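# Shut the laptop lid without toppling the desk organiser

## Task

Get the laptop closed, and make sure the desk organiser is still upright when you are done.

## Robot and tools

Robot: two 6-joint arms, left_arm and right_arm, each ending in a two-finger gripper with a wrist camera (cam_left_wrist, cam_right_wrist, both 672x504 fisheye). Calibrated base positions in the scene frame: left_arm at (+0.033, +0.310, +0.033) m, right_arm at (-0.004, -0.280, +0.044) m, both almost unrotated (yaw under about 2 degrees), with +z up.

Frames: the scene frame has its origin at table-top height halfway between the arms, +x pointing out over the table, +y toward left_arm, +z up. Image left or right says nothing about which arm is which. Each gripper's end_effector_position (metres) and end_effector_quat_wxyz are given in that arm's own base frame, not the scene frame, and can be a few centimetres off, more at long reach. The fingers point along the gripper's +z and close along its y. The reported point sits between the pads, about 1 cm short of the fingertips.

Row layout, shared by every tool that moves the arms: one flat list of 14 numbers covering both arms, even if only one should move. Numbers 1-6 are left_arm's absolute joint target angles in radians, in the order waist, shoulder, elbow, wrist pitch, wrist yaw, wrist roll. Number 7 is left_arm's gripper opening. Numbers 8-14 repeat this for right_arm. Opening is an absolute command from -1 (closed) to +1 (fully open), on the same scale as grip_measured. To keep an arm or gripper as it is, resend its current Joint targets and its current opening. A 0 is a real command, not 'no change'. Stated joint ranges in radians: waist -2.618 to 3.054, shoulder 0.000 to 3.142, elbow 0.000 to 3.142, wrist pitch -1.571 to 1.571, wrist yaw -1.571 to 1.571, wrist roll -2.094 to 2.094. The true stops may sit up to 0.059 rad either way. A call is rejected if a target goes more than 0.059 rad beyond a stated end and also further out than the joint now is. A target past the true stop is clipped to the stop, and the result then reports "joint sent to its limit".

Motion limits: at each control step, a joint's target may lead its measured angle by at most 0.202 (waist), 0.258 (shoulder), 0.3 (elbow), 0.573 (wrist pitch) or 0.522 (wrist yaw, wrist roll) rad. If the targets would move the gripper more than 200 mm from where it is, that arm's targets are pulled back toward its current angles. Very small turns may not start at all.

execute_actions(actions, cameras): actions is a list of actions. Each action is a list of 1-15 rows, one row per 1/30 s control step. If an action has fewer than 15 rows, its last row is held for the remaining steps, so every action lasts 0.5 s. Sending an empty list runs nothing and returns the full state. cameras picks which images come back: omitted, null or ["all"] gives all of them, [] gives none, and an unknown name invalidates the call.

move(target, speed, blend, opening_speed, blocking, cameras): target is one 14-number row or a list of up to 15 rows, all absolute joint angles. The joints follow synchronised paths, so the hands trace curves. The paths do not avoid obstacles or the other arm. speed is in rad/s, 0.01 to 2, default 0.5. It caps the joint with the farthest to travel and can be one value or one per leg. blend is in rad: a list is passed within that distance of its intermediate points, and 0 means stop at each one. opening_speed is how fast the commanded opening changes, in scale units per second, minimum 0.2. Use a low value when closing on anything fragile. Finger values from the first row are sent at the start. Finger values that change in a later row are applied only after everything comes to rest at that row. blocking=false returns after about 0.5 s while the move keeps running, and a new move then replaces it smoothly. Faster moves, and targets set deeper past a contact, hit or press harder. The result adds a "move:" line with the outcome: done, off_target (at rest but more than 0.035 rad away), moving, held, or fault. It may also show limits=held, plus each lagging arm's worst joint and its error. done does not mean nothing was touched.

wait(seconds 0-10, cameras): lets the scene run with the last commands held. A running move keeps going.
stop(cameras): brakes the running move. It needs stopping distance.
zoom_image(camera, region): camera is cam_left_wrist or cam_right_wrist. region is [x0, y0, x1, y1] in pixels of that camera's latest image, with the origin at top-left, at most 504x504.
finished_scene(scene): scene is the current scene's integer number. It ends the scene for good, so call it only once the lid is shut and stays shut with the robot clear.

Reading results: Joint positions and Joint velocities give one block per arm, joints in the order above (rad, rad/s), followed by the finger-pad gap (m, m/s; 0.094 when fully open). A block reading "within noise" is still. Joint targets shows what the joints are being driven to now, and it is left out while it matches the positions. Tool commands shows the present gripper commands. grip_measured is the opening on the command scale. grip_effort_nm is the gripper motor's effort, negative when closing, and it is not the pad force. Joint torques include the arm's own weight and offsets. Joints 1-3 wrap their sign beyond ±28 N m. Action results also list joint angles at some control steps. A "joint command not followed" line means the clearance check altered the targets. Motor heat builds when an arm holds a load, stays stretched out, or pushes against something it cannot move. MOTOR HOT appears at 75 °C. At 90 °C the arm folds up and stops working. At 100 °C it goes limp. Simulated time keeps running between replies, and a running move continues during that time.

Avoid: knocking the organiser over, pushing anything off the table, striking or slamming the lid, pressing hard for long, letting the two arms collide, and releasing anything that is still moving. Close the lid with a gentle, slow push.

Each tool is called as name(argument=value, ...), one argument or row to a line, values as JSON.

## Session

execute_actions(
  actions=[],
)

Scene clock: 0.00 s.
left_arm: end_effector_position=(+0.1214, +0.2865, +0.2126) grip_measured=+1.000 grip_effort_nm=n/a end_effector_quat_wxyz=(+0.376, -0.046, +0.925, +0.004) | right_arm: end_effector_position=(+0.0169, -0.1624, +0.1240) grip_measured=+1.000 grip_effort_nm=n/a end_effector_quat_wxyz=(-0.016, +0.069, +0.997, +0.010)
Joint positions: left_arm=[1.576 1.589 1.459 -1.388 0.77 1.456 0.094] | right_arm=[-1.443 1.173 0.974 -1.397 0.028 -1.304 0.094]
Joint velocities: within noise
Joint torques (N m): no reading
Heat: left arm: 30 °C; right arm: 28 °C.
Joint targets: left_arm=[1.576 1.586 1.462 -1.408 0.786 1.456] | right_arm=[-1.443 1.168 0.980 -1.400 0.022 -1.304]
Tool commands: left_gripper/opening=+1.0 right_gripper/opening=+1.0

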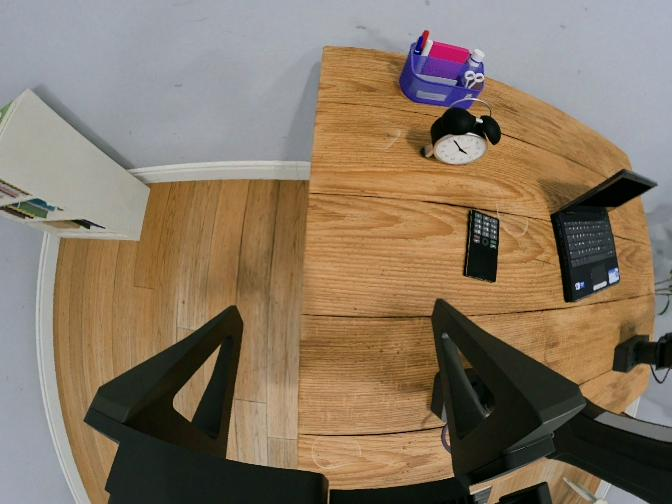

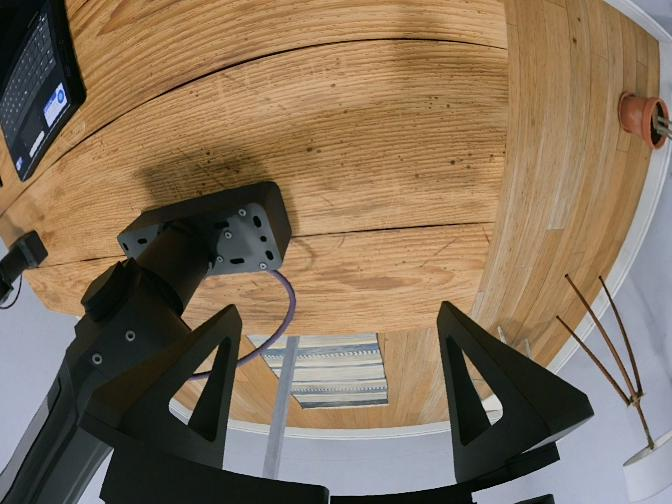

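move(
  target=[
    [1.576,1.3,1.5,-1.45,0,0,-1,-1.443,1.173,0.974,-1.397,0.028,-1.304,1],
    [-0.5,1.3,1.5,-1.3,0,0,-1,-1.443,1.173,0.974,-1.397,0.028,-1.304,1],
  ],
  speed=1,
  blend=0.2,
  cameras=["cam_left_wrist"],
)

Scene clock: 59.53 s.
left_arm: end_effector_position=(+0.2559, -0.1382, +0.2476) grip_measured=-0.993 grip_effort_nm=-0.388 end_effector_quat_wxyz=(+0.210, +0.244, +0.945, -0.054) | right_arm: end_effector_position=(+0.0169, -0.1624, +0.1240) grip_measured=+1.000 grip_effort_nm=0.032 end_effector_quat_wxyz=(-0.016, +0.069, +0.997, +0.010)
Joint positions: left_arm=[-0.496 1.317 1.478 -1.296 0.005 0.008 0] | right_arm=[-1.443 1.173 0.974 -1.397 0.028 -1.304 0.094]
Joint torques (N m): left_arm=[-0.39 -4.9 8.58 1.23 -0.07 -0.06] | right_arm=[-0.09 -3 6.86 0.63 0.02 -0.02]
Joint targets: left_arm=[-0.500 1.300 1.500 -1.300 0.000 0.000] | right_arm=[-1.443 1.173 0.974 -1.397 0.028 -1.304]
move: done
camera_calibration:
cam_left_wrist: T_world_to_cam=[[-0.524806, -0.849291, -0.0573017, 0.0323528], [-0.845492, 0.512294, 0.150658, 0.284576], [-0.098597, 0.127514, -0.986924, 0.400959], [0, 0, 0, 1]]
Images, in order: cam_left_wrist.

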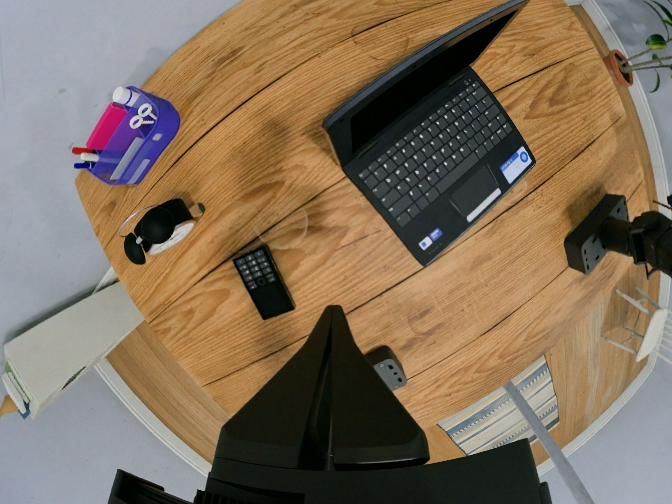

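move(
  target=[-0.55,1.824,2.085,-1.26,0,0,-1,-1.443,1.173,0.974,-1.397,0.028,-1.304,1],
  speed=0.6,
)

Scene clock: 122.87 s.
left_arm: end_effector_position=(+0.3766, -0.2276, +0.2854) grip_measured=-0.993 grip_effort_nm=-0.383 end_effector_quat_wxyz=(+0.273, +0.262, +0.923, -0.077) | right_arm: end_effector_position=(+0.0169, -0.1624, +0.1240) grip_measured=+1.000 grip_effort_nm=0.027 end_effector_quat_wxyz=(-0.016, +0.069, +0.997, +0.010)
Joint positions: left_arm=[-0.544 1.811 2.062 -1.248 0.004 0.008 0] | right_arm=[-1.443 1.173 0.974 -1.397 0.028 -1.304 0.094]
Joint torques (N m): left_arm=[-0.53 -7.16 8.65 1.39 -0.07 -0.06] | right_arm=[-0.01 -2.99 6.83 0.62 0.02 -0.03]
Joint targets: left_arm=[-0.550 1.824 2.085 -1.260 0.000 0.000] | right_arm=[-1.443 1.173 0.974 -1.397 0.028 -1.304]
move: done
camera_calibration:
cam_left_wrist: T_world_to_cam=[[-0.557942, -0.827332, -0.0649846, 0.0415845], [-0.829505, 0.558331, 0.0136986, 0.470352], [0.0249496, 0.0615481, -0.997792, 0.403144], [0, 0, 0, 1]]

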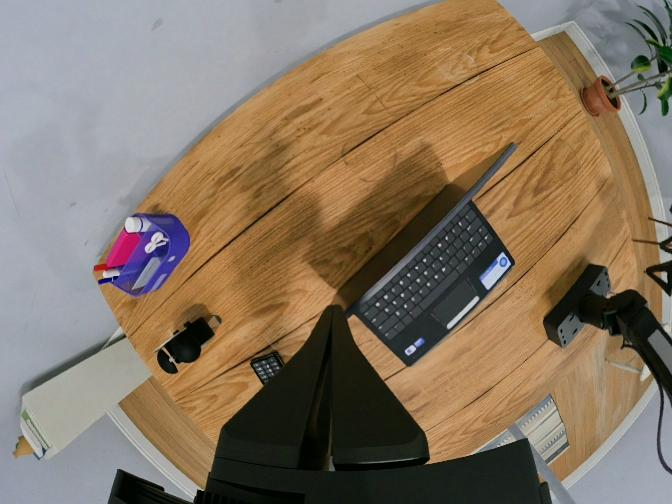

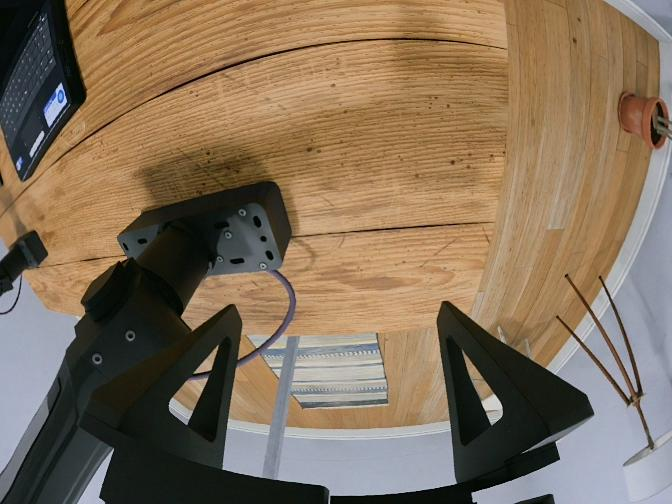

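move(
  target=[
    [-0.55,1.789,1.673,-0.484,0,0,-1,-1.443,1.173,0.974,-1.397,0.028,-1.304,1],
    [-0.55,2.127,1.937,-0.91,0,0,-1,-1.443,1.173,0.974,-1.397,0.028,-1.304,1],
  ],
  blend=0.05,
  speed=0.6,
  cameras=["cam_left_wrist"],
)

Scene clock: 161.53 s.
left_arm: end_effector_position=(+0.4481, -0.2709, +0.1378) grip_measured=-0.993 grip_effort_nm=-0.379 end_effector_quat_wxyz=(+0.233, +0.265, +0.933, -0.066) | right_arm: end_effector_position=(+0.0169, -0.1624, +0.1240) grip_measured=+1.000 grip_effort_nm=0.027 end_effector_quat_wxyz=(-0.016, +0.069, +0.997, +0.010)
Joint positions: left_arm=[-0.544 2.107 1.913 -0.887 0.004 0.008 0] | right_arm=[-1.443 1.173 0.974 -1.397 0.028 -1.304 0.094]
Joint torques (N m): left_arm=[-0.53 -9.85 9.47 1.14 -0.07 -0.07] | right_arm=[-0.03 -2.97 6.84 0.6 0.02 -0.03]
Heat: left arm: 35 °C; right arm: 32 °C.
Joint targets: left_arm=[-0.550 2.127 1.937 -0.910 0.000 0.000] | right_arm=[-1.443 1.173 0.974 -1.397 0.028 -1.304]
move: done
camera_calibration:
cam_left_wrist: T_world_to_cam=[[-0.562494, -0.824577, -0.0606091, 0.0382652], [-0.825452, 0.555878, 0.0981297, 0.541651], [-0.0472242, 0.105227, -0.993326, 0.300304], [0, 0, 0, 1]]
Images, in order: cam_left_wrist.

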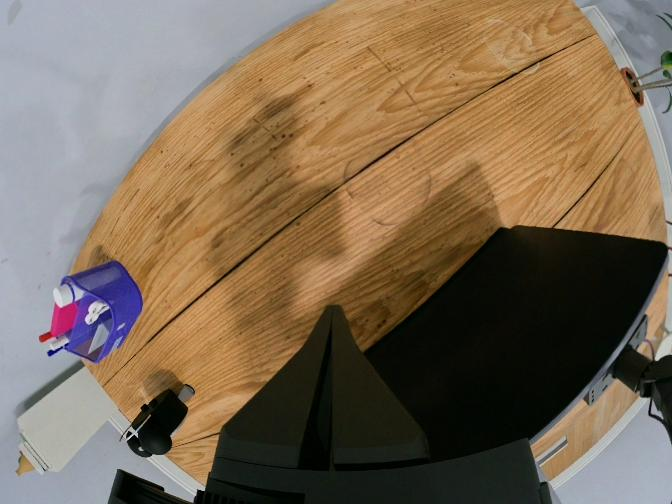

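move(
  target=[
    [-0.76,1.789,1.545,-0.856,0,0,-1,-1.443,1.173,0.974,-1.397,0.028,-1.304,1],
  ],
  speed=0.3,
  cameras=["cam_left_wrist"],
)

move(
  target=[
    [-0.93,1.609,1.381,-0.872,0,0,-1,-1.443,1.173,0.974,-1.397,0.028,-1.304,1],
  ],
  speed=0.3,
)

Scene clock: 170.67 s.
left_arm: end_effector_position=(+0.3405, -0.3083, +0.1599) grip_measured=-0.993 grip_effort_nm=-0.374 end_effector_quat_wxyz=(+0.246, +0.353, +0.899, -0.083) | right_arm: end_effector_position=(+0.0169, -0.1624, +0.1240) grip_measured=+1.000 grip_effort_nm=0.027 end_effector_quat_wxyz=(-0.016, +0.069, +0.997, +0.010)
Joint positions: left_arm=[-0.747 1.811 1.57 -0.806 -0.023 0.008 0] | right_arm=[-1.443 1.173 0.974 -1.397 0.028 -1.304 0.094]
Joint torques (N m): left_arm=[-1.13 -10.48 5.46 0.96 0.19 -0.07] | right_arm=[-0.03 -3.02 6.76 0.6 0.02 -0.04]
Joint targets: left_arm=[-0.760 1.789 1.545 -0.856 0.000 0.000] | right_arm=[-1.443 1.173 0.974 -1.397 0.028 -1.304]
move: off_target (left_arm); left_arm: the wrist pitch is farthest, 0.050 rad from its target
camera_calibration:
cam_left_wrist: T_world_to_cam=[[-0.704771, -0.704264, -0.0855014, 0.0377219], [-0.709279, 0.702004, 0.0641336, 0.482399], [0.0148554, 0.105844, -0.994272, 0.300345], [0, 0, 0, 1]]
Images, in order: cam_left_wrist.

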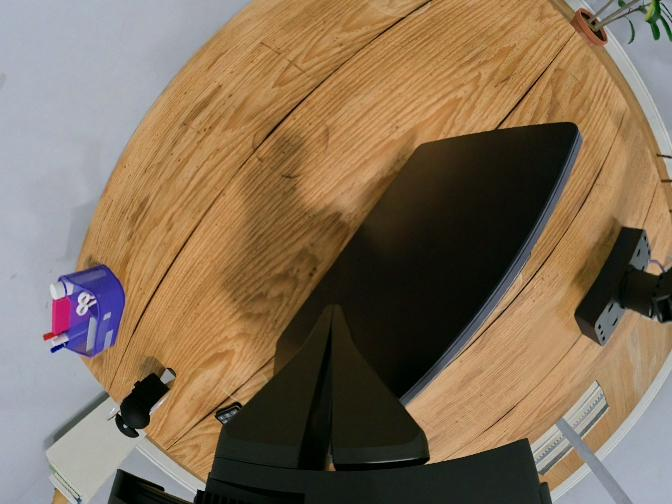

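Scene clock: 171.70 s.
left_arm: end_effector_position=(+0.2527, -0.3251, +0.1718) grip_measured=-0.993 grip_effort_nm=-0.369 end_effector_quat_wxyz=(+0.238, +0.431, +0.864, -0.105) | right_arm: end_effector_position=(+0.0169, -0.1624, +0.1240) grip_measured=+1.000 grip_effort_nm=0.022 end_effector_quat_wxyz=(-0.016, +0.069, +0.997, +0.010)
Joint positions: left_arm=[-0.922 1.627 1.404 -0.821 -0.023 0.008 0] | right_arm=[-1.443 1.173 0.974 -1.397 0.028 -1.304 0.094]
Joint torques (N m): left_arm=[-0.7 -8.47 5.63 0.95 0.19 -0.06] | right_arm=[-0.06 -2.99 6.8 0.59 0.01 -0.02]
Joint targets: left_arm=[-0.930 1.609 1.381 -0.872 0.000 0.000] | right_arm=[-1.443 1.173 0.974 -1.397 0.028 -1.304]
move: off_target (left_arm); left_arm: the wrist pitch is farthest, 0.051 rad from its target
camera_calibration:
cam_left_wrist: T_world_to_cam=[[-0.81678, -0.570566, -0.08559, 0.0368349], [-0.575919, 0.815164, 0.0618506, 0.434718], [0.0344801, 0.0998112, -0.994409, 0.308414], [0, 0, 0, 1]]

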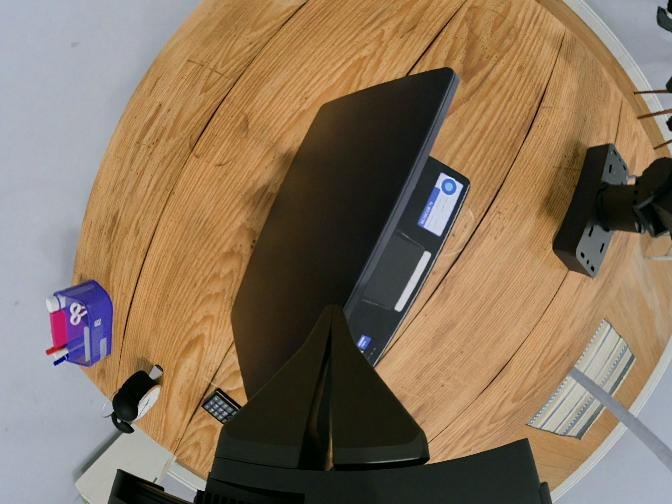

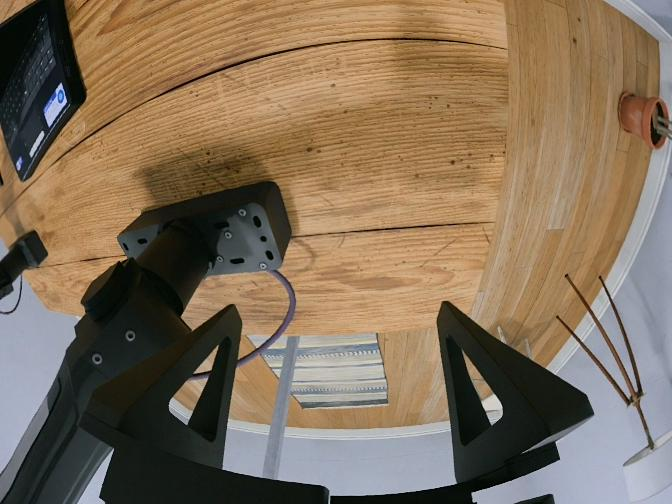

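move(
  target=[
    [-0.95,1.777,1.298,-0.771,0,0,-1,-1.443,1.173,0.974,-1.397,0.028,-1.304,1],
    [-0.97,1.804,1.121,-0.567,0,0,-1,-1.443,1.173,0.974,-1.397,0.028,-1.304,1],
  ],
  speed=0.25,
  blend=0.05,
)

Scene clock: 186.50 s.
left_arm: end_effector_position=(+0.2286, -0.3285, +0.0504) grip_measured=-0.993 grip_effort_nm=-0.369 end_effector_quat_wxyz=(+0.169, +0.457, +0.868, -0.090) | right_arm: end_effector_position=(+0.0169, -0.1624, +0.1240) grip_measured=+1.000 grip_effort_nm=0.027 end_effector_quat_wxyz=(-0.016, +0.069, +0.997, +0.010)
Joint positions: left_arm=[-0.963 1.776 1.143 -0.553 0.004 0.005 0] | right_arm=[-1.443 1.173 0.974 -1.397 0.028 -1.304 0.094]
Joint torques (N m): left_arm=[-0.58 -5.91 5.11 1.07 -0.07 -0.03] | right_arm=[-0.02 -2.96 6.86 0.59 0.02 -0.03]
Joint targets: left_arm=[-0.970 1.804 1.121 -0.567 0.000 0.000] | right_arm=[-1.443 1.173 0.974 -1.397 0.028 -1.304]
move: done
camera_calibration:
cam_left_wrist: T_world_to_cam=[[-0.851435, -0.521723, -0.0535142, 0.027184], [-0.520992, 0.829675, 0.200515, 0.416282], [-0.0602138, 0.198606, -0.978228, 0.242134], [0, 0, 0, 1]]

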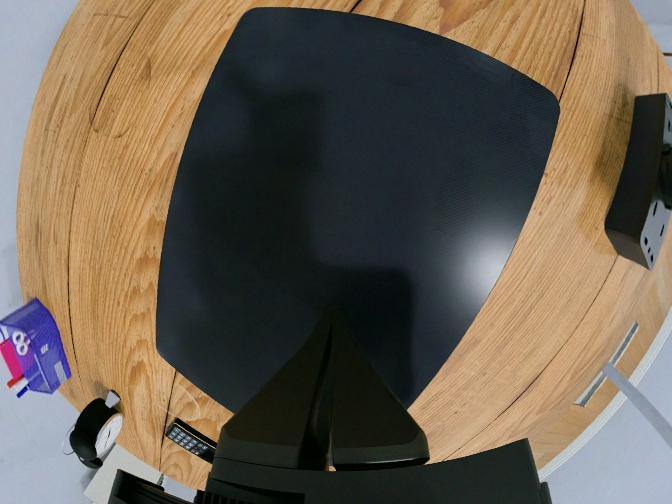

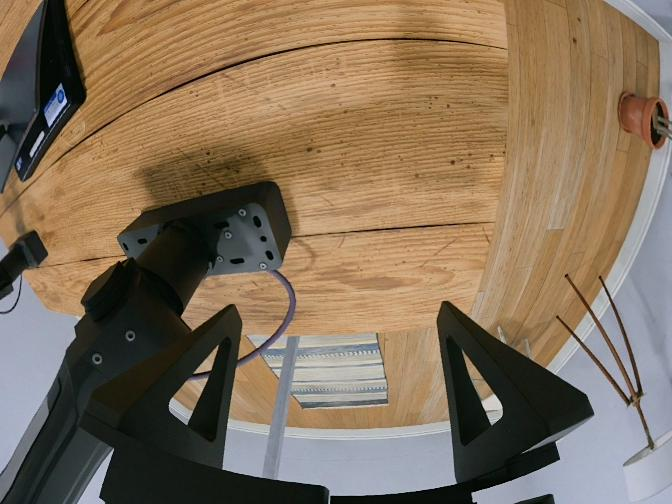

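move(
  target=[-0.97,1.883,1.042,-0.409,0,0,-1,-1.443,1.173,0.974,-1.397,0.028,-1.304,1],
  speed=0.12,
)

Scene clock: 195.73 s.
left_arm: end_effector_position=(+0.2273, -0.3291, +0.0183) grip_measured=-0.993 grip_effort_nm=-0.369 end_effector_quat_wxyz=(+0.166, +0.459, +0.868, -0.091) | right_arm: end_effector_position=(+0.0169, -0.1624, +0.1240) grip_measured=+1.000 grip_effort_nm=0.027 end_effector_quat_wxyz=(-0.016, +0.069, +0.997, +0.010)
Joint positions: left_arm=[-0.965 1.833 1.077 -0.434 0.008 0.005 0] | right_arm=[-1.443 1.173 0.974 -1.397 0.028 -1.304 0.094]
Joint torques (N m): left_arm=[-0.42 -4.62 3.82 1.46 -0.1 -0.03] | right_arm=[0.01 -2.97 6.87 0.6 0.02 -0.04]
Joint targets: left_arm=[-0.970 1.883 1.042 -0.409 0.000 0.000] | right_arm=[-1.443 1.173 0.974 -1.397 0.028 -1.304]
move: off_target (left_arm); left_arm: the shoulder is farthest, 0.050 rad from its target
camera_calibration:
cam_left_wrist: T_world_to_cam=[[-0.853487, -0.518743, -0.0496527, 0.0253882], [-0.516971, 0.830859, 0.205946, 0.42193], [-0.0655788, 0.201441, -0.977303, 0.212879], [0, 0, 0, 1]]

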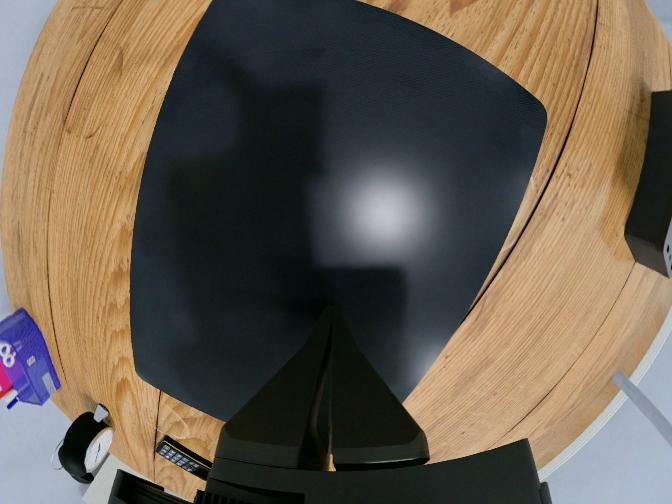

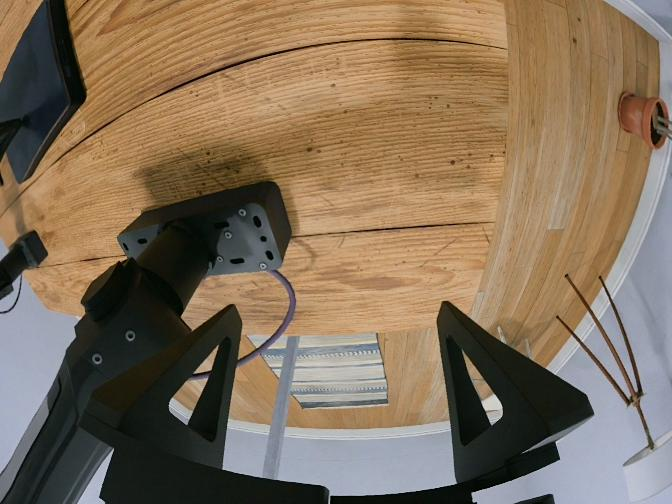

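move(
  target=[-0.96,1.77,1.3,-0.75,0,0,-1,-1.443,1.173,0.974,-1.397,0.028,-1.304,1],
  speed=0.3,
)

Scene clock: 200.83 s.
left_arm: end_effector_position=(+0.2291, -0.3309, +0.0745) grip_measured=-0.993 grip_effort_nm=-0.374 end_effector_quat_wxyz=(+0.147, +0.460, +0.872, -0.079) | right_arm: end_effector_position=(+0.0169, -0.1624, +0.1240) grip_measured=+1.000 grip_effort_nm=0.027 end_effector_quat_wxyz=(-0.016, +0.069, +0.997, +0.010)
Joint positions: left_arm=[-0.965 1.791 1.282 -0.727 0.005 0.005 0] | right_arm=[-1.443 1.173 0.974 -1.397 0.028 -1.304 0.094]
Joint torques (N m): left_arm=[0.38 -9.85 8.57 0.91 -0.08 -0.03] | right_arm=[-0.06 -2.99 6.84 0.61 0.02 -0.05]
Joint targets: left_arm=[-0.960 1.770 1.300 -0.750 0.000 0.000] | right_arm=[-1.443 1.173 0.974 -1.397 0.028 -1.304]
move: done
camera_calibration:
cam_left_wrist: T_world_to_cam=[[-0.85417, -0.517636, -0.0494536, 0.0293077], [-0.512373, 0.821617, 0.249838, 0.405345], [-0.0886932, 0.238743, -0.967024, 0.285168], [0, 0, 0, 1]]

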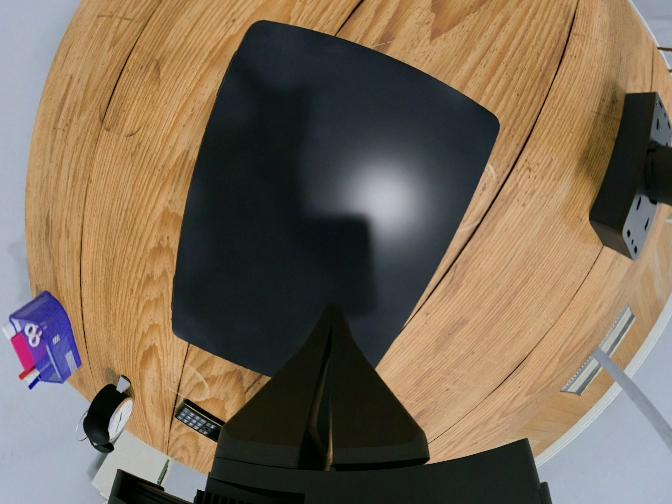

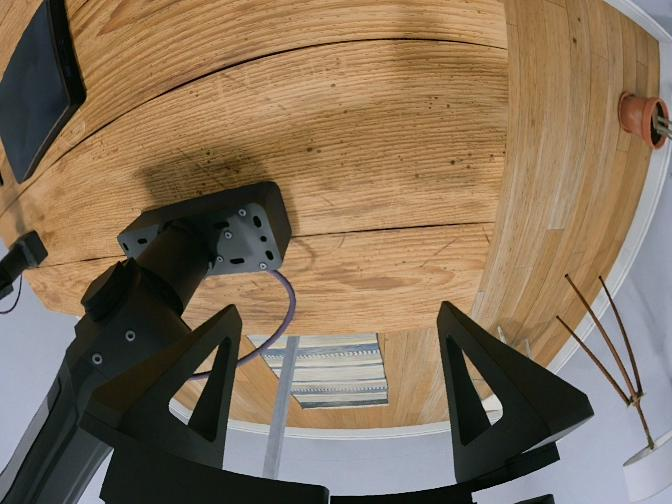

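Closed.

finished_scene(
  scene=1,
)

The scene is finished: the task was done.


## Next scene

The same job, from a new start.

execute_actions(
  actions=[],
)

Scene clock: 0.00 s.
left_arm: end_effector_position=(+0.1925, -0.3742, +0.1223) grip_measured=+1.000 grip_effort_nm=n/a end_effector_quat_wxyz=(+0.058, +0.855, +0.510, -0.070) | right_arm: end_effector_position=(+0.5559, +0.0414, +0.2063) grip_measured=+1.000 grip_effort_nm=n/a end_effector_quat_wxyz=(+0.426, +0.308, +0.850, +0.039)
Joint positions: left_arm=[-1.039 2.04 1.852 -1.265 0.139 1.018 0.094] | right_arm=[0.177 1.981 1.763 -0.517 0.331 0.724 0.094]
Joint velocities: within noise
Joint torques (N m): no reading
Heat: left arm: 28 °C; right arm: 28 °C.
Joint targets: left_arm=[-1.039 2.038 1.855 -1.284 0.149 1.019] | right_arm=[0.177 1.971 1.772 -0.520 0.338 0.722]
Tool commands: left_gripper/opening=+1.0 right_gripper/opening=+1.0
camera_calibration:
cam_left_wrist: T_world_to_cam=[[-0.848107, 0.524899, -0.0720743, 0.369756], [0.458287, 0.795038, 0.397351, 0.19543], [0.265871, 0.303966, -0.914832, 0.288286], [0, 0, 0, 1]] pos_world=[0.147383, -0.437088, 0.212729]
cam_right_wrist: T_world_to_cam=[[-0.475228, -0.780365, -0.406434, 0.383642], [-0.786128, 0.584051, -0.202205, 0.484174], [0.395172, 0.223416, -0.891024, 0.0636111], [0, 0, 0, 1]] pos_world=[0.537803, 0.00238604, 0.310506]

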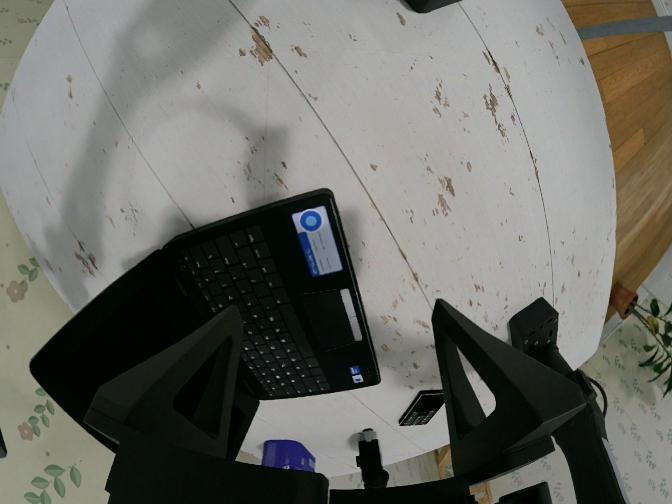

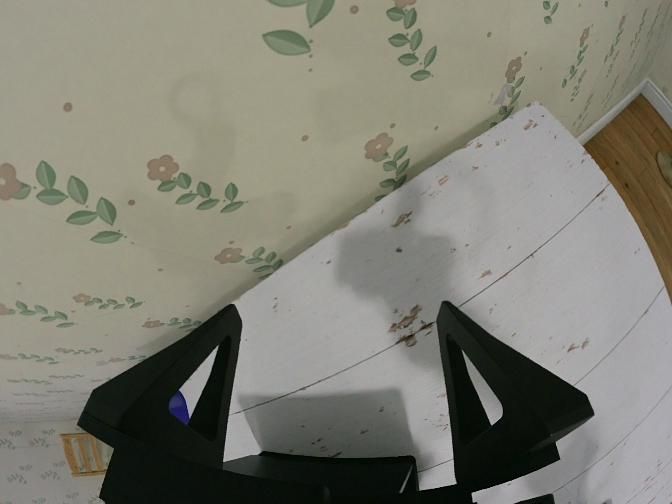

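move(
  target=[
    [-1.039,1.5,1.6,-1.265,0.139,1.018,-1,0.177,1.981,1.763,-0.517,0.331,0.724,-1],
    [-0.45,1.3,1.5,-1.0,0,0,-1,0.33,2.0,1.78,-0.55,0,0,-1],
  ],
  speed=0.9,
  blend=0.1,
)

Scene clock: 46.83 s.
left_arm: end_effector_position=(+0.3194, -0.1557, +0.3045) grip_measured=-0.993 grip_effort_nm=-0.393 end_effector_quat_wxyz=(+0.369, +0.214, +0.901, -0.085) | right_arm: end_effector_position=(+0.5290, +0.1783, +0.1959) grip_measured=-0.996 grip_effort_nm=-0.159 end_effector_quat_wxyz=(+0.391, -0.142, +0.907, +0.063)
Joint positions: left_arm=[-0.454 1.315 1.517 -0.996 0.005 0.011 0] | right_arm=[0.326 1.981 1.763 -0.538 0.008 0.011 0]
Joint torques (N m): left_arm=[0.24 -5.26 5.63 1.8 -0.07 -0.06] | right_arm=[0.35 -11.43 9.55 1.87 -0.06 -0.15]
Heat: left arm: 30 °C; right arm: 41 °C.
Joint targets: left_arm=[-0.450 1.300 1.500 -1.000 0.000 0.000] | right_arm=[0.330 2.000 1.780 -0.550 0.000 0.000]
move: done; blend cut to 0 rad at target 1
camera_calibration:
cam_left_wrist: T_world_to_cam=[[-0.470239, -0.879386, -0.0745373, 0.0372361], [-0.859662, 0.475518, -0.186719, 0.440229], [0.199642, -0.0237257, -0.979582, 0.344595], [0, 0, 0, 1]]
cam_right_wrist: T_world_to_cam=[[0.303968, -0.948737, -0.0866115, 0.0286663], [-0.938029, -0.282169, -0.201202, 0.615508], [0.166449, 0.142403, -0.975713, 0.186501], [0, 0, 0, 1]]

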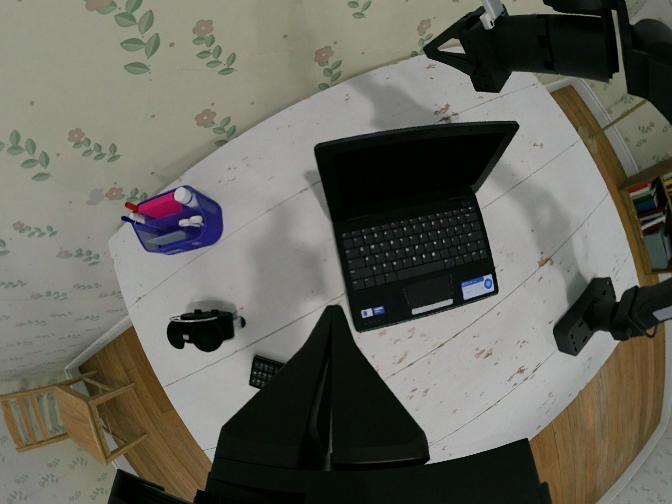

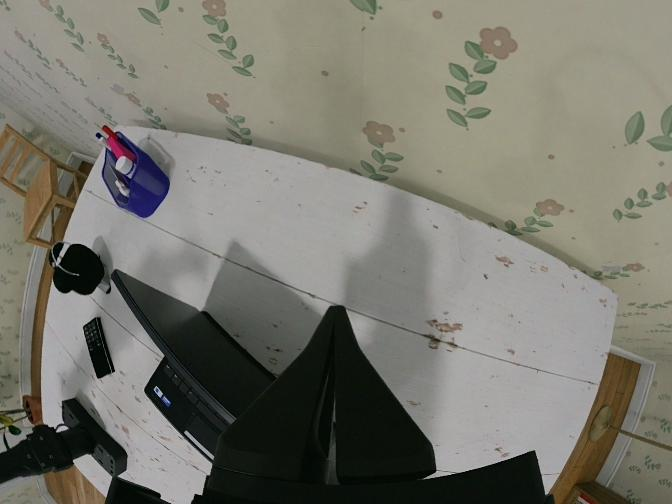

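move(
  target=[
    [-0.45,1.3,1.5,-1.0,0,0,-1,0.355,2.209,1.782,-0.473,0,0,-1],
  ],
  speed=0.5,
)

Scene clock: 74.13 s.
left_arm: end_effector_position=(+0.3195, -0.1557, +0.3046) grip_measured=-0.993 grip_effort_nm=-0.388 end_effector_quat_wxyz=(+0.369, +0.214, +0.901, -0.086) | right_arm: end_effector_position=(+0.5395, +0.1960, +0.0863) grip_measured=-0.996 grip_effort_nm=-0.159 end_effector_quat_wxyz=(+0.317, -0.158, +0.934, +0.054)
Joint positions: left_arm=[-0.454 1.315 1.517 -0.996 0.005 0.01 0] | right_arm=[0.349 2.2 1.767 -0.483 0.006 0.01 0]
Joint torques (N m): left_arm=[0.24 -5.24 5.64 1.79 -0.08 -0.08] | right_arm=[0.53 -14.13 9.07 1.88 -0.08 -0.12]
Joint targets: left_arm=[-0.450 1.300 1.500 -1.000 0.000 0.000] | right_arm=[0.355 2.209 1.782 -0.473 0.000 0.000]
move: done
camera_calibration:
cam_left_wrist: T_world_to_cam=[[-0.469727, -0.879702, -0.0740325, 0.0368844], [-0.859837, 0.474898, -0.187491, 0.440581], [0.200094, -0.0244136, -0.979472, 0.344415], [0, 0, 0, 1]]
cam_right_wrist: T_world_to_cam=[[0.314144, -0.945678, -0.0837062, 0.0264355], [-0.949287, -0.31169, -0.0412688, 0.606364], [0.0129366, 0.0924255, -0.995636, 0.169631], [0, 0, 0, 1]]

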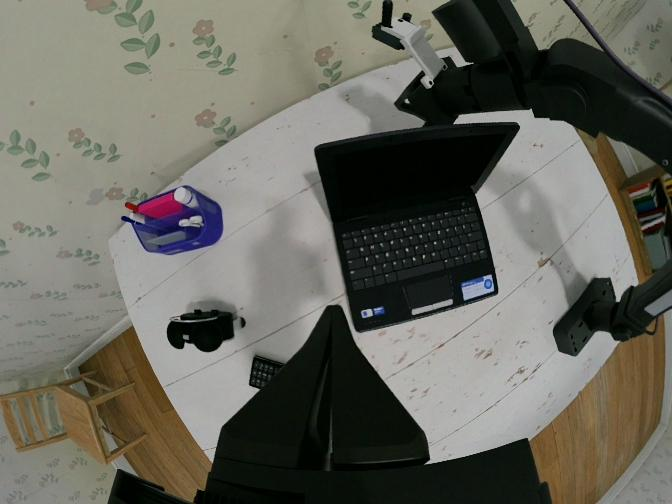

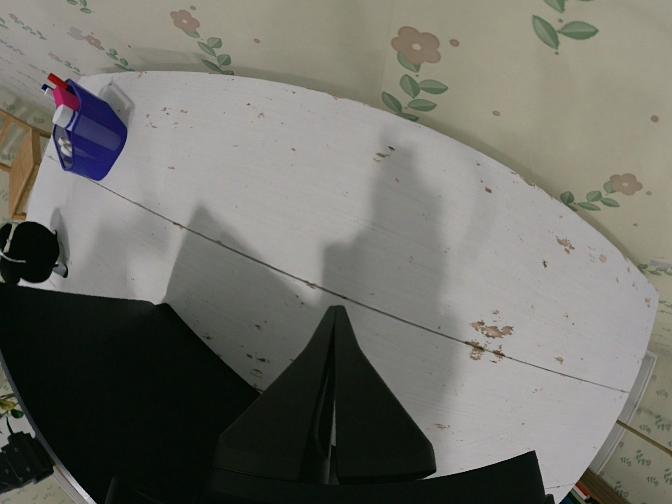

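move(
  target=[
    [-0.15,1.3,1.5,-1.0,0,0,-1,0.505,1.888,1.553,-0.665,0,0,-1],
    [-0.15,1.3,1.5,-1.0,0,0,-1,0.637,1.733,1.438,-0.805,0,0,-1],
  ],
  speed=0.3,
  blend=0.04,
)

Scene clock: 82.07 s.
left_arm: end_effector_position=(+0.3513, -0.0546, +0.3047) grip_measured=-0.993 grip_effort_nm=-0.393 end_effector_quat_wxyz=(+0.378, +0.077, +0.922, -0.029) | right_arm: end_effector_position=(+0.3636, +0.2599, +0.1501) grip_measured=-0.997 grip_effort_nm=-0.154 end_effector_quat_wxyz=(+0.254, -0.291, +0.920, +0.074)
Joint positions: left_arm=[-0.156 1.315 1.517 -0.995 0.003 0.01 0] | right_arm=[0.626 1.756 1.459 -0.739 0.018 0.008 0]
Joint torques (N m): left_arm=[0.36 -5.24 5.63 1.78 -0.06 -0.08] | right_arm=[0.95 -12.56 5.85 0.98 -0.16 -0.11]
Joint targets: left_arm=[-0.150 1.300 1.500 -1.000 0.000 0.000] | right_arm=[0.637 1.733 1.438 -0.805 0.000 0.000]
move: off_target (right_arm); right_arm: the wrist pitch is farthest, 0.066 rad from its target
camera_calibration:
cam_left_wrist: T_world_to_cam=[[-0.189075, -0.979063, -0.0754016, 0.0371637], [-0.961596, 0.200165, -0.187798, 0.440736], [0.198959, 0.036998, -0.979309, 0.344292], [0, 0, 0, 1]]
cam_right_wrist: T_world_to_cam=[[0.549966, -0.832373, -0.0685002, 0.0300084], [-0.828904, -0.554032, 0.0772464, 0.463332], [-0.102249, 0.0142972, -0.994656, 0.291551], [0, 0, 0, 1]]

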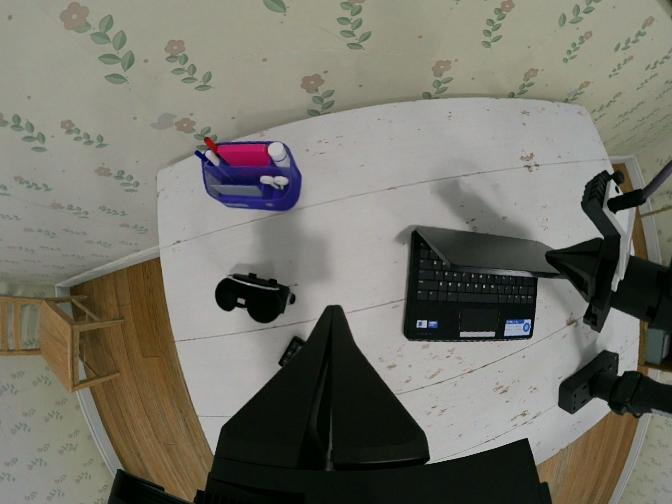

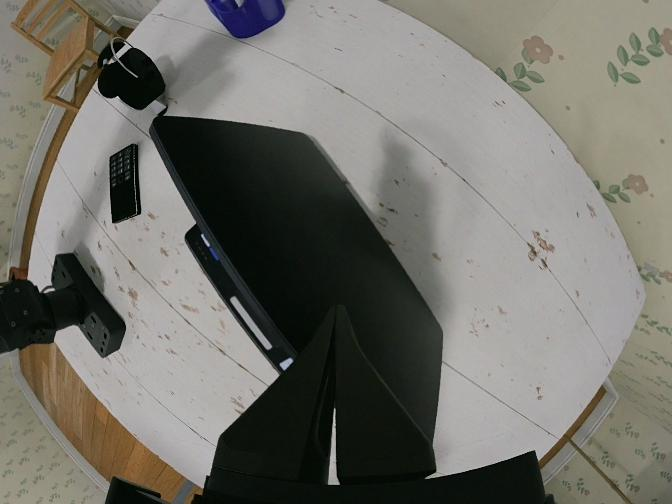

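move(
  target=[
    [-0.15,1.3,1.5,-1.0,0,0,-1,0.72,1.852,1.312,-0.71,0,0,-1],
    [-0.15,1.3,1.5,-1.0,0,0,-1,0.72,1.892,1.192,-0.55,0,0,-1],
  ],
  speed=0.25,
  blend=0.04,
)

Scene clock: 87.90 s.
left_arm: end_effector_position=(+0.3514, -0.0546, +0.3047) grip_measured=-0.993 grip_effort_nm=-0.398 end_effector_quat_wxyz=(+0.378, +0.077, +0.922, -0.029) | right_arm: end_effector_position=(+0.3179, +0.2729, +0.0398) grip_measured=-0.997 grip_effort_nm=-0.149 end_effector_quat_wxyz=(+0.178, -0.337, +0.922, +0.063)
Joint positions: left_arm=[-0.156 1.315 1.517 -0.995 0.003 0.01 0] | right_arm=[0.71 1.862 1.21 -0.54 0.007 0.008 0]
Joint torques (N m): left_arm=[0.36 -5.24 5.63 1.78 -0.06 -0.08] | right_arm=[0.85 -8.09 5.33 1.26 -0.05 -0.11]
Joint targets: left_arm=[-0.150 1.300 1.500 -1.000 0.000 0.000] | right_arm=[0.720 1.892 1.192 -0.550 0.000 0.000]
move: done
camera_calibration:
cam_left_wrist: T_world_to_cam=[[-0.189046, -0.979068, -0.075415, 0.0371649], [-0.961525, 0.200153, -0.188172, 0.440903], [0.199328, 0.0369401, -0.979236, 0.344189], [0, 0, 0, 1]]
cam_right_wrist: T_world_to_cam=[[0.613238, -0.786658, -0.0714702, 0.0258852], [-0.75712, -0.611174, 0.230731, 0.427844], [-0.225187, -0.0873816, -0.970389, 0.242817], [0, 0, 0, 1]]

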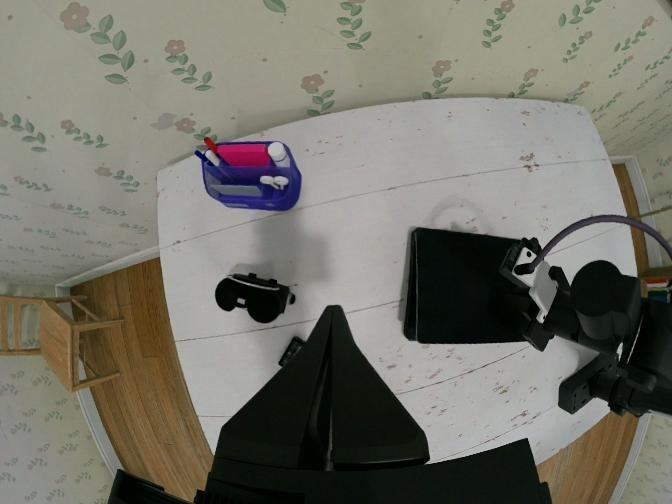

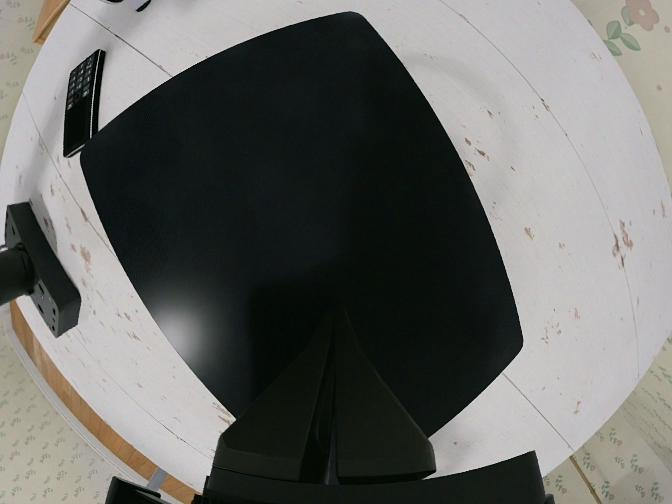

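move(
  target=[
    [-0.15,1.3,1.5,-1.0,0,0,-1,0.73,1.985,1.1,-0.36,0,0,-1],
  ],
  speed=0.12,
)

move(
  target=[
    [-0.15,1.3,1.5,-1.0,0,0,-1,0.72,1.83,1.33,-0.7,0,0,-1],
  ],
  speed=0.3,
)

Scene clock: 94.40 s.
left_arm: end_effector_position=(+0.3514, -0.0546, +0.3047) grip_measured=-0.993 grip_effort_nm=-0.388 end_effector_quat_wxyz=(+0.378, +0.077, +0.922, -0.029) | right_arm: end_effector_position=(+0.3128, +0.2753, +0.0029) grip_measured=-0.997 grip_effort_nm=-0.149 end_effector_quat_wxyz=(+0.173, -0.343, +0.921, +0.064)
Joint positions: left_arm=[-0.156 1.315 1.517 -0.995 0.003 0.01 0] | right_arm=[0.721 1.925 1.135 -0.409 0.005 0.008 0]
Joint torques (N m): left_arm=[0.36 -5.24 5.64 1.78 -0.05 -0.07] | right_arm=[0.7 -5.53 3.49 1.86 -0.05 -0.1]
Joint targets: left_arm=[-0.150 1.300 1.500 -1.000 0.000 0.000] | right_arm=[0.730 1.985 1.100 -0.360 0.000 0.000]
move: off_target (right_arm); right_arm: the shoulder is farthest, 0.060 rad from its target
camera_calibration:
cam_left_wrist: T_world_to_cam=[[-0.189046, -0.979068, -0.075415, 0.0371649], [-0.961525, 0.200153, -0.188172, 0.440903], [0.199328, 0.0369401, -0.979236, 0.344189], [0, 0, 0, 1]]
cam_right_wrist: T_world_to_cam=[[0.622227, -0.779439, -0.0728564, 0.0234312], [-0.747956, -0.619393, 0.238567, 0.433389], [-0.231075, -0.0939495, -0.968389, 0.209683], [0, 0, 0, 1]]

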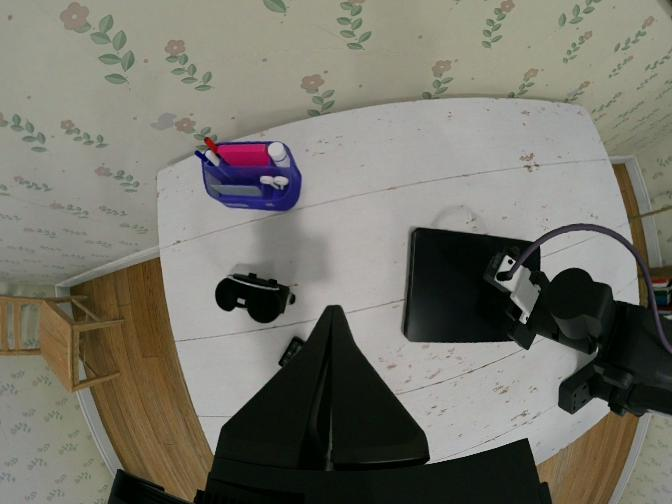

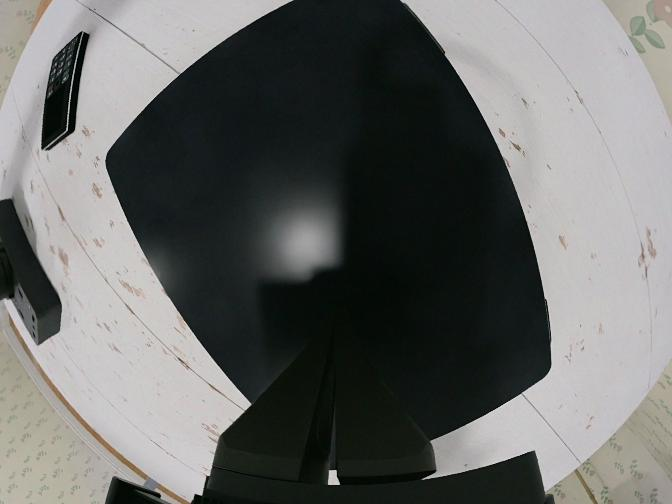

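Scene clock: 96.23 s.
left_arm: end_effector_position=(+0.3514, -0.0546, +0.3047) grip_measured=-0.993 grip_effort_nm=-0.398 end_effector_quat_wxyz=(+0.378, +0.077, +0.922, -0.029) | right_arm: end_effector_position=(+0.3127, +0.2751, +0.0600) grip_measured=-0.997 grip_effort_nm=-0.149 end_effector_quat_wxyz=(+0.156, -0.344, +0.924, +0.057)
Joint positions: left_arm=[-0.156 1.315 1.517 -0.995 0.003 0.01 0] | right_arm=[0.721 1.86 1.31 -0.689 0.005 0.008 0]
Joint torques (N m): left_arm=[0.36 -5.23 5.64 1.78 -0.05 -0.08] | right_arm=[-0.12 -13.85 8.84 1.16 -0.07 -0.11]
Joint targets: left_arm=[-0.150 1.300 1.500 -1.000 0.000 0.000] | right_arm=[0.720 1.830 1.330 -0.700 0.000 0.000]
move: done
camera_calibration:
cam_left_wrist: T_world_to_cam=[[-0.189046, -0.979068, -0.075415, 0.0371649], [-0.961525, 0.200153, -0.188172, 0.440903], [0.199328, 0.0369401, -0.979236, 0.344189], [0, 0, 0, 1]]
cam_right_wrist: T_world_to_cam=[[0.620126, -0.781287, -0.0709507, 0.028639], [-0.740436, -0.612779, 0.276147, 0.413134], [-0.259227, -0.118712, -0.958493, 0.280032], [0, 0, 0, 1]]

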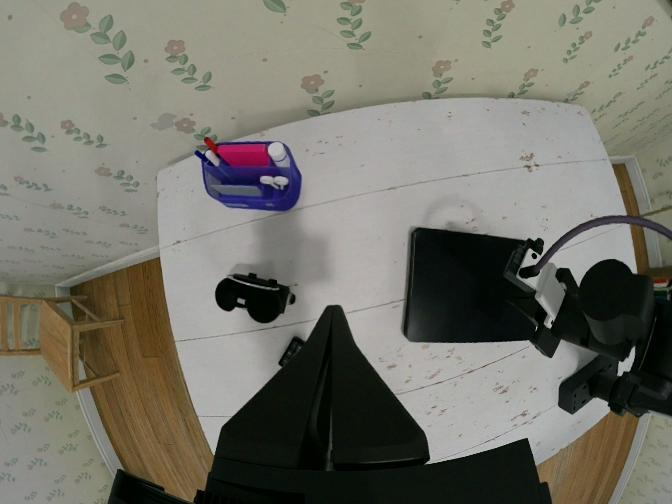

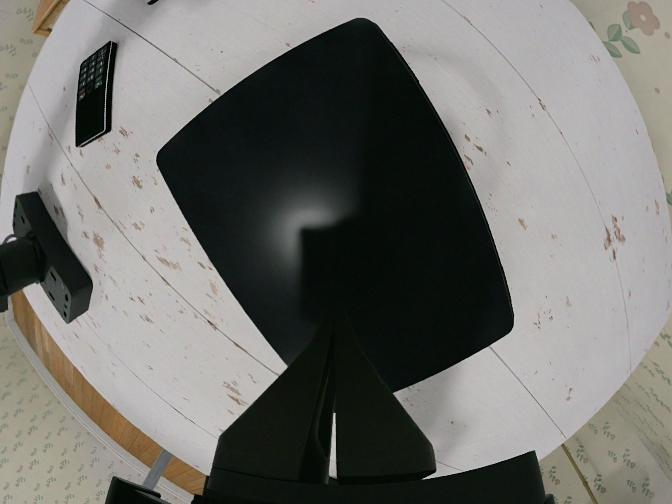

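finished_scene(
  scene=2,
)

The scene is finished: the task was done.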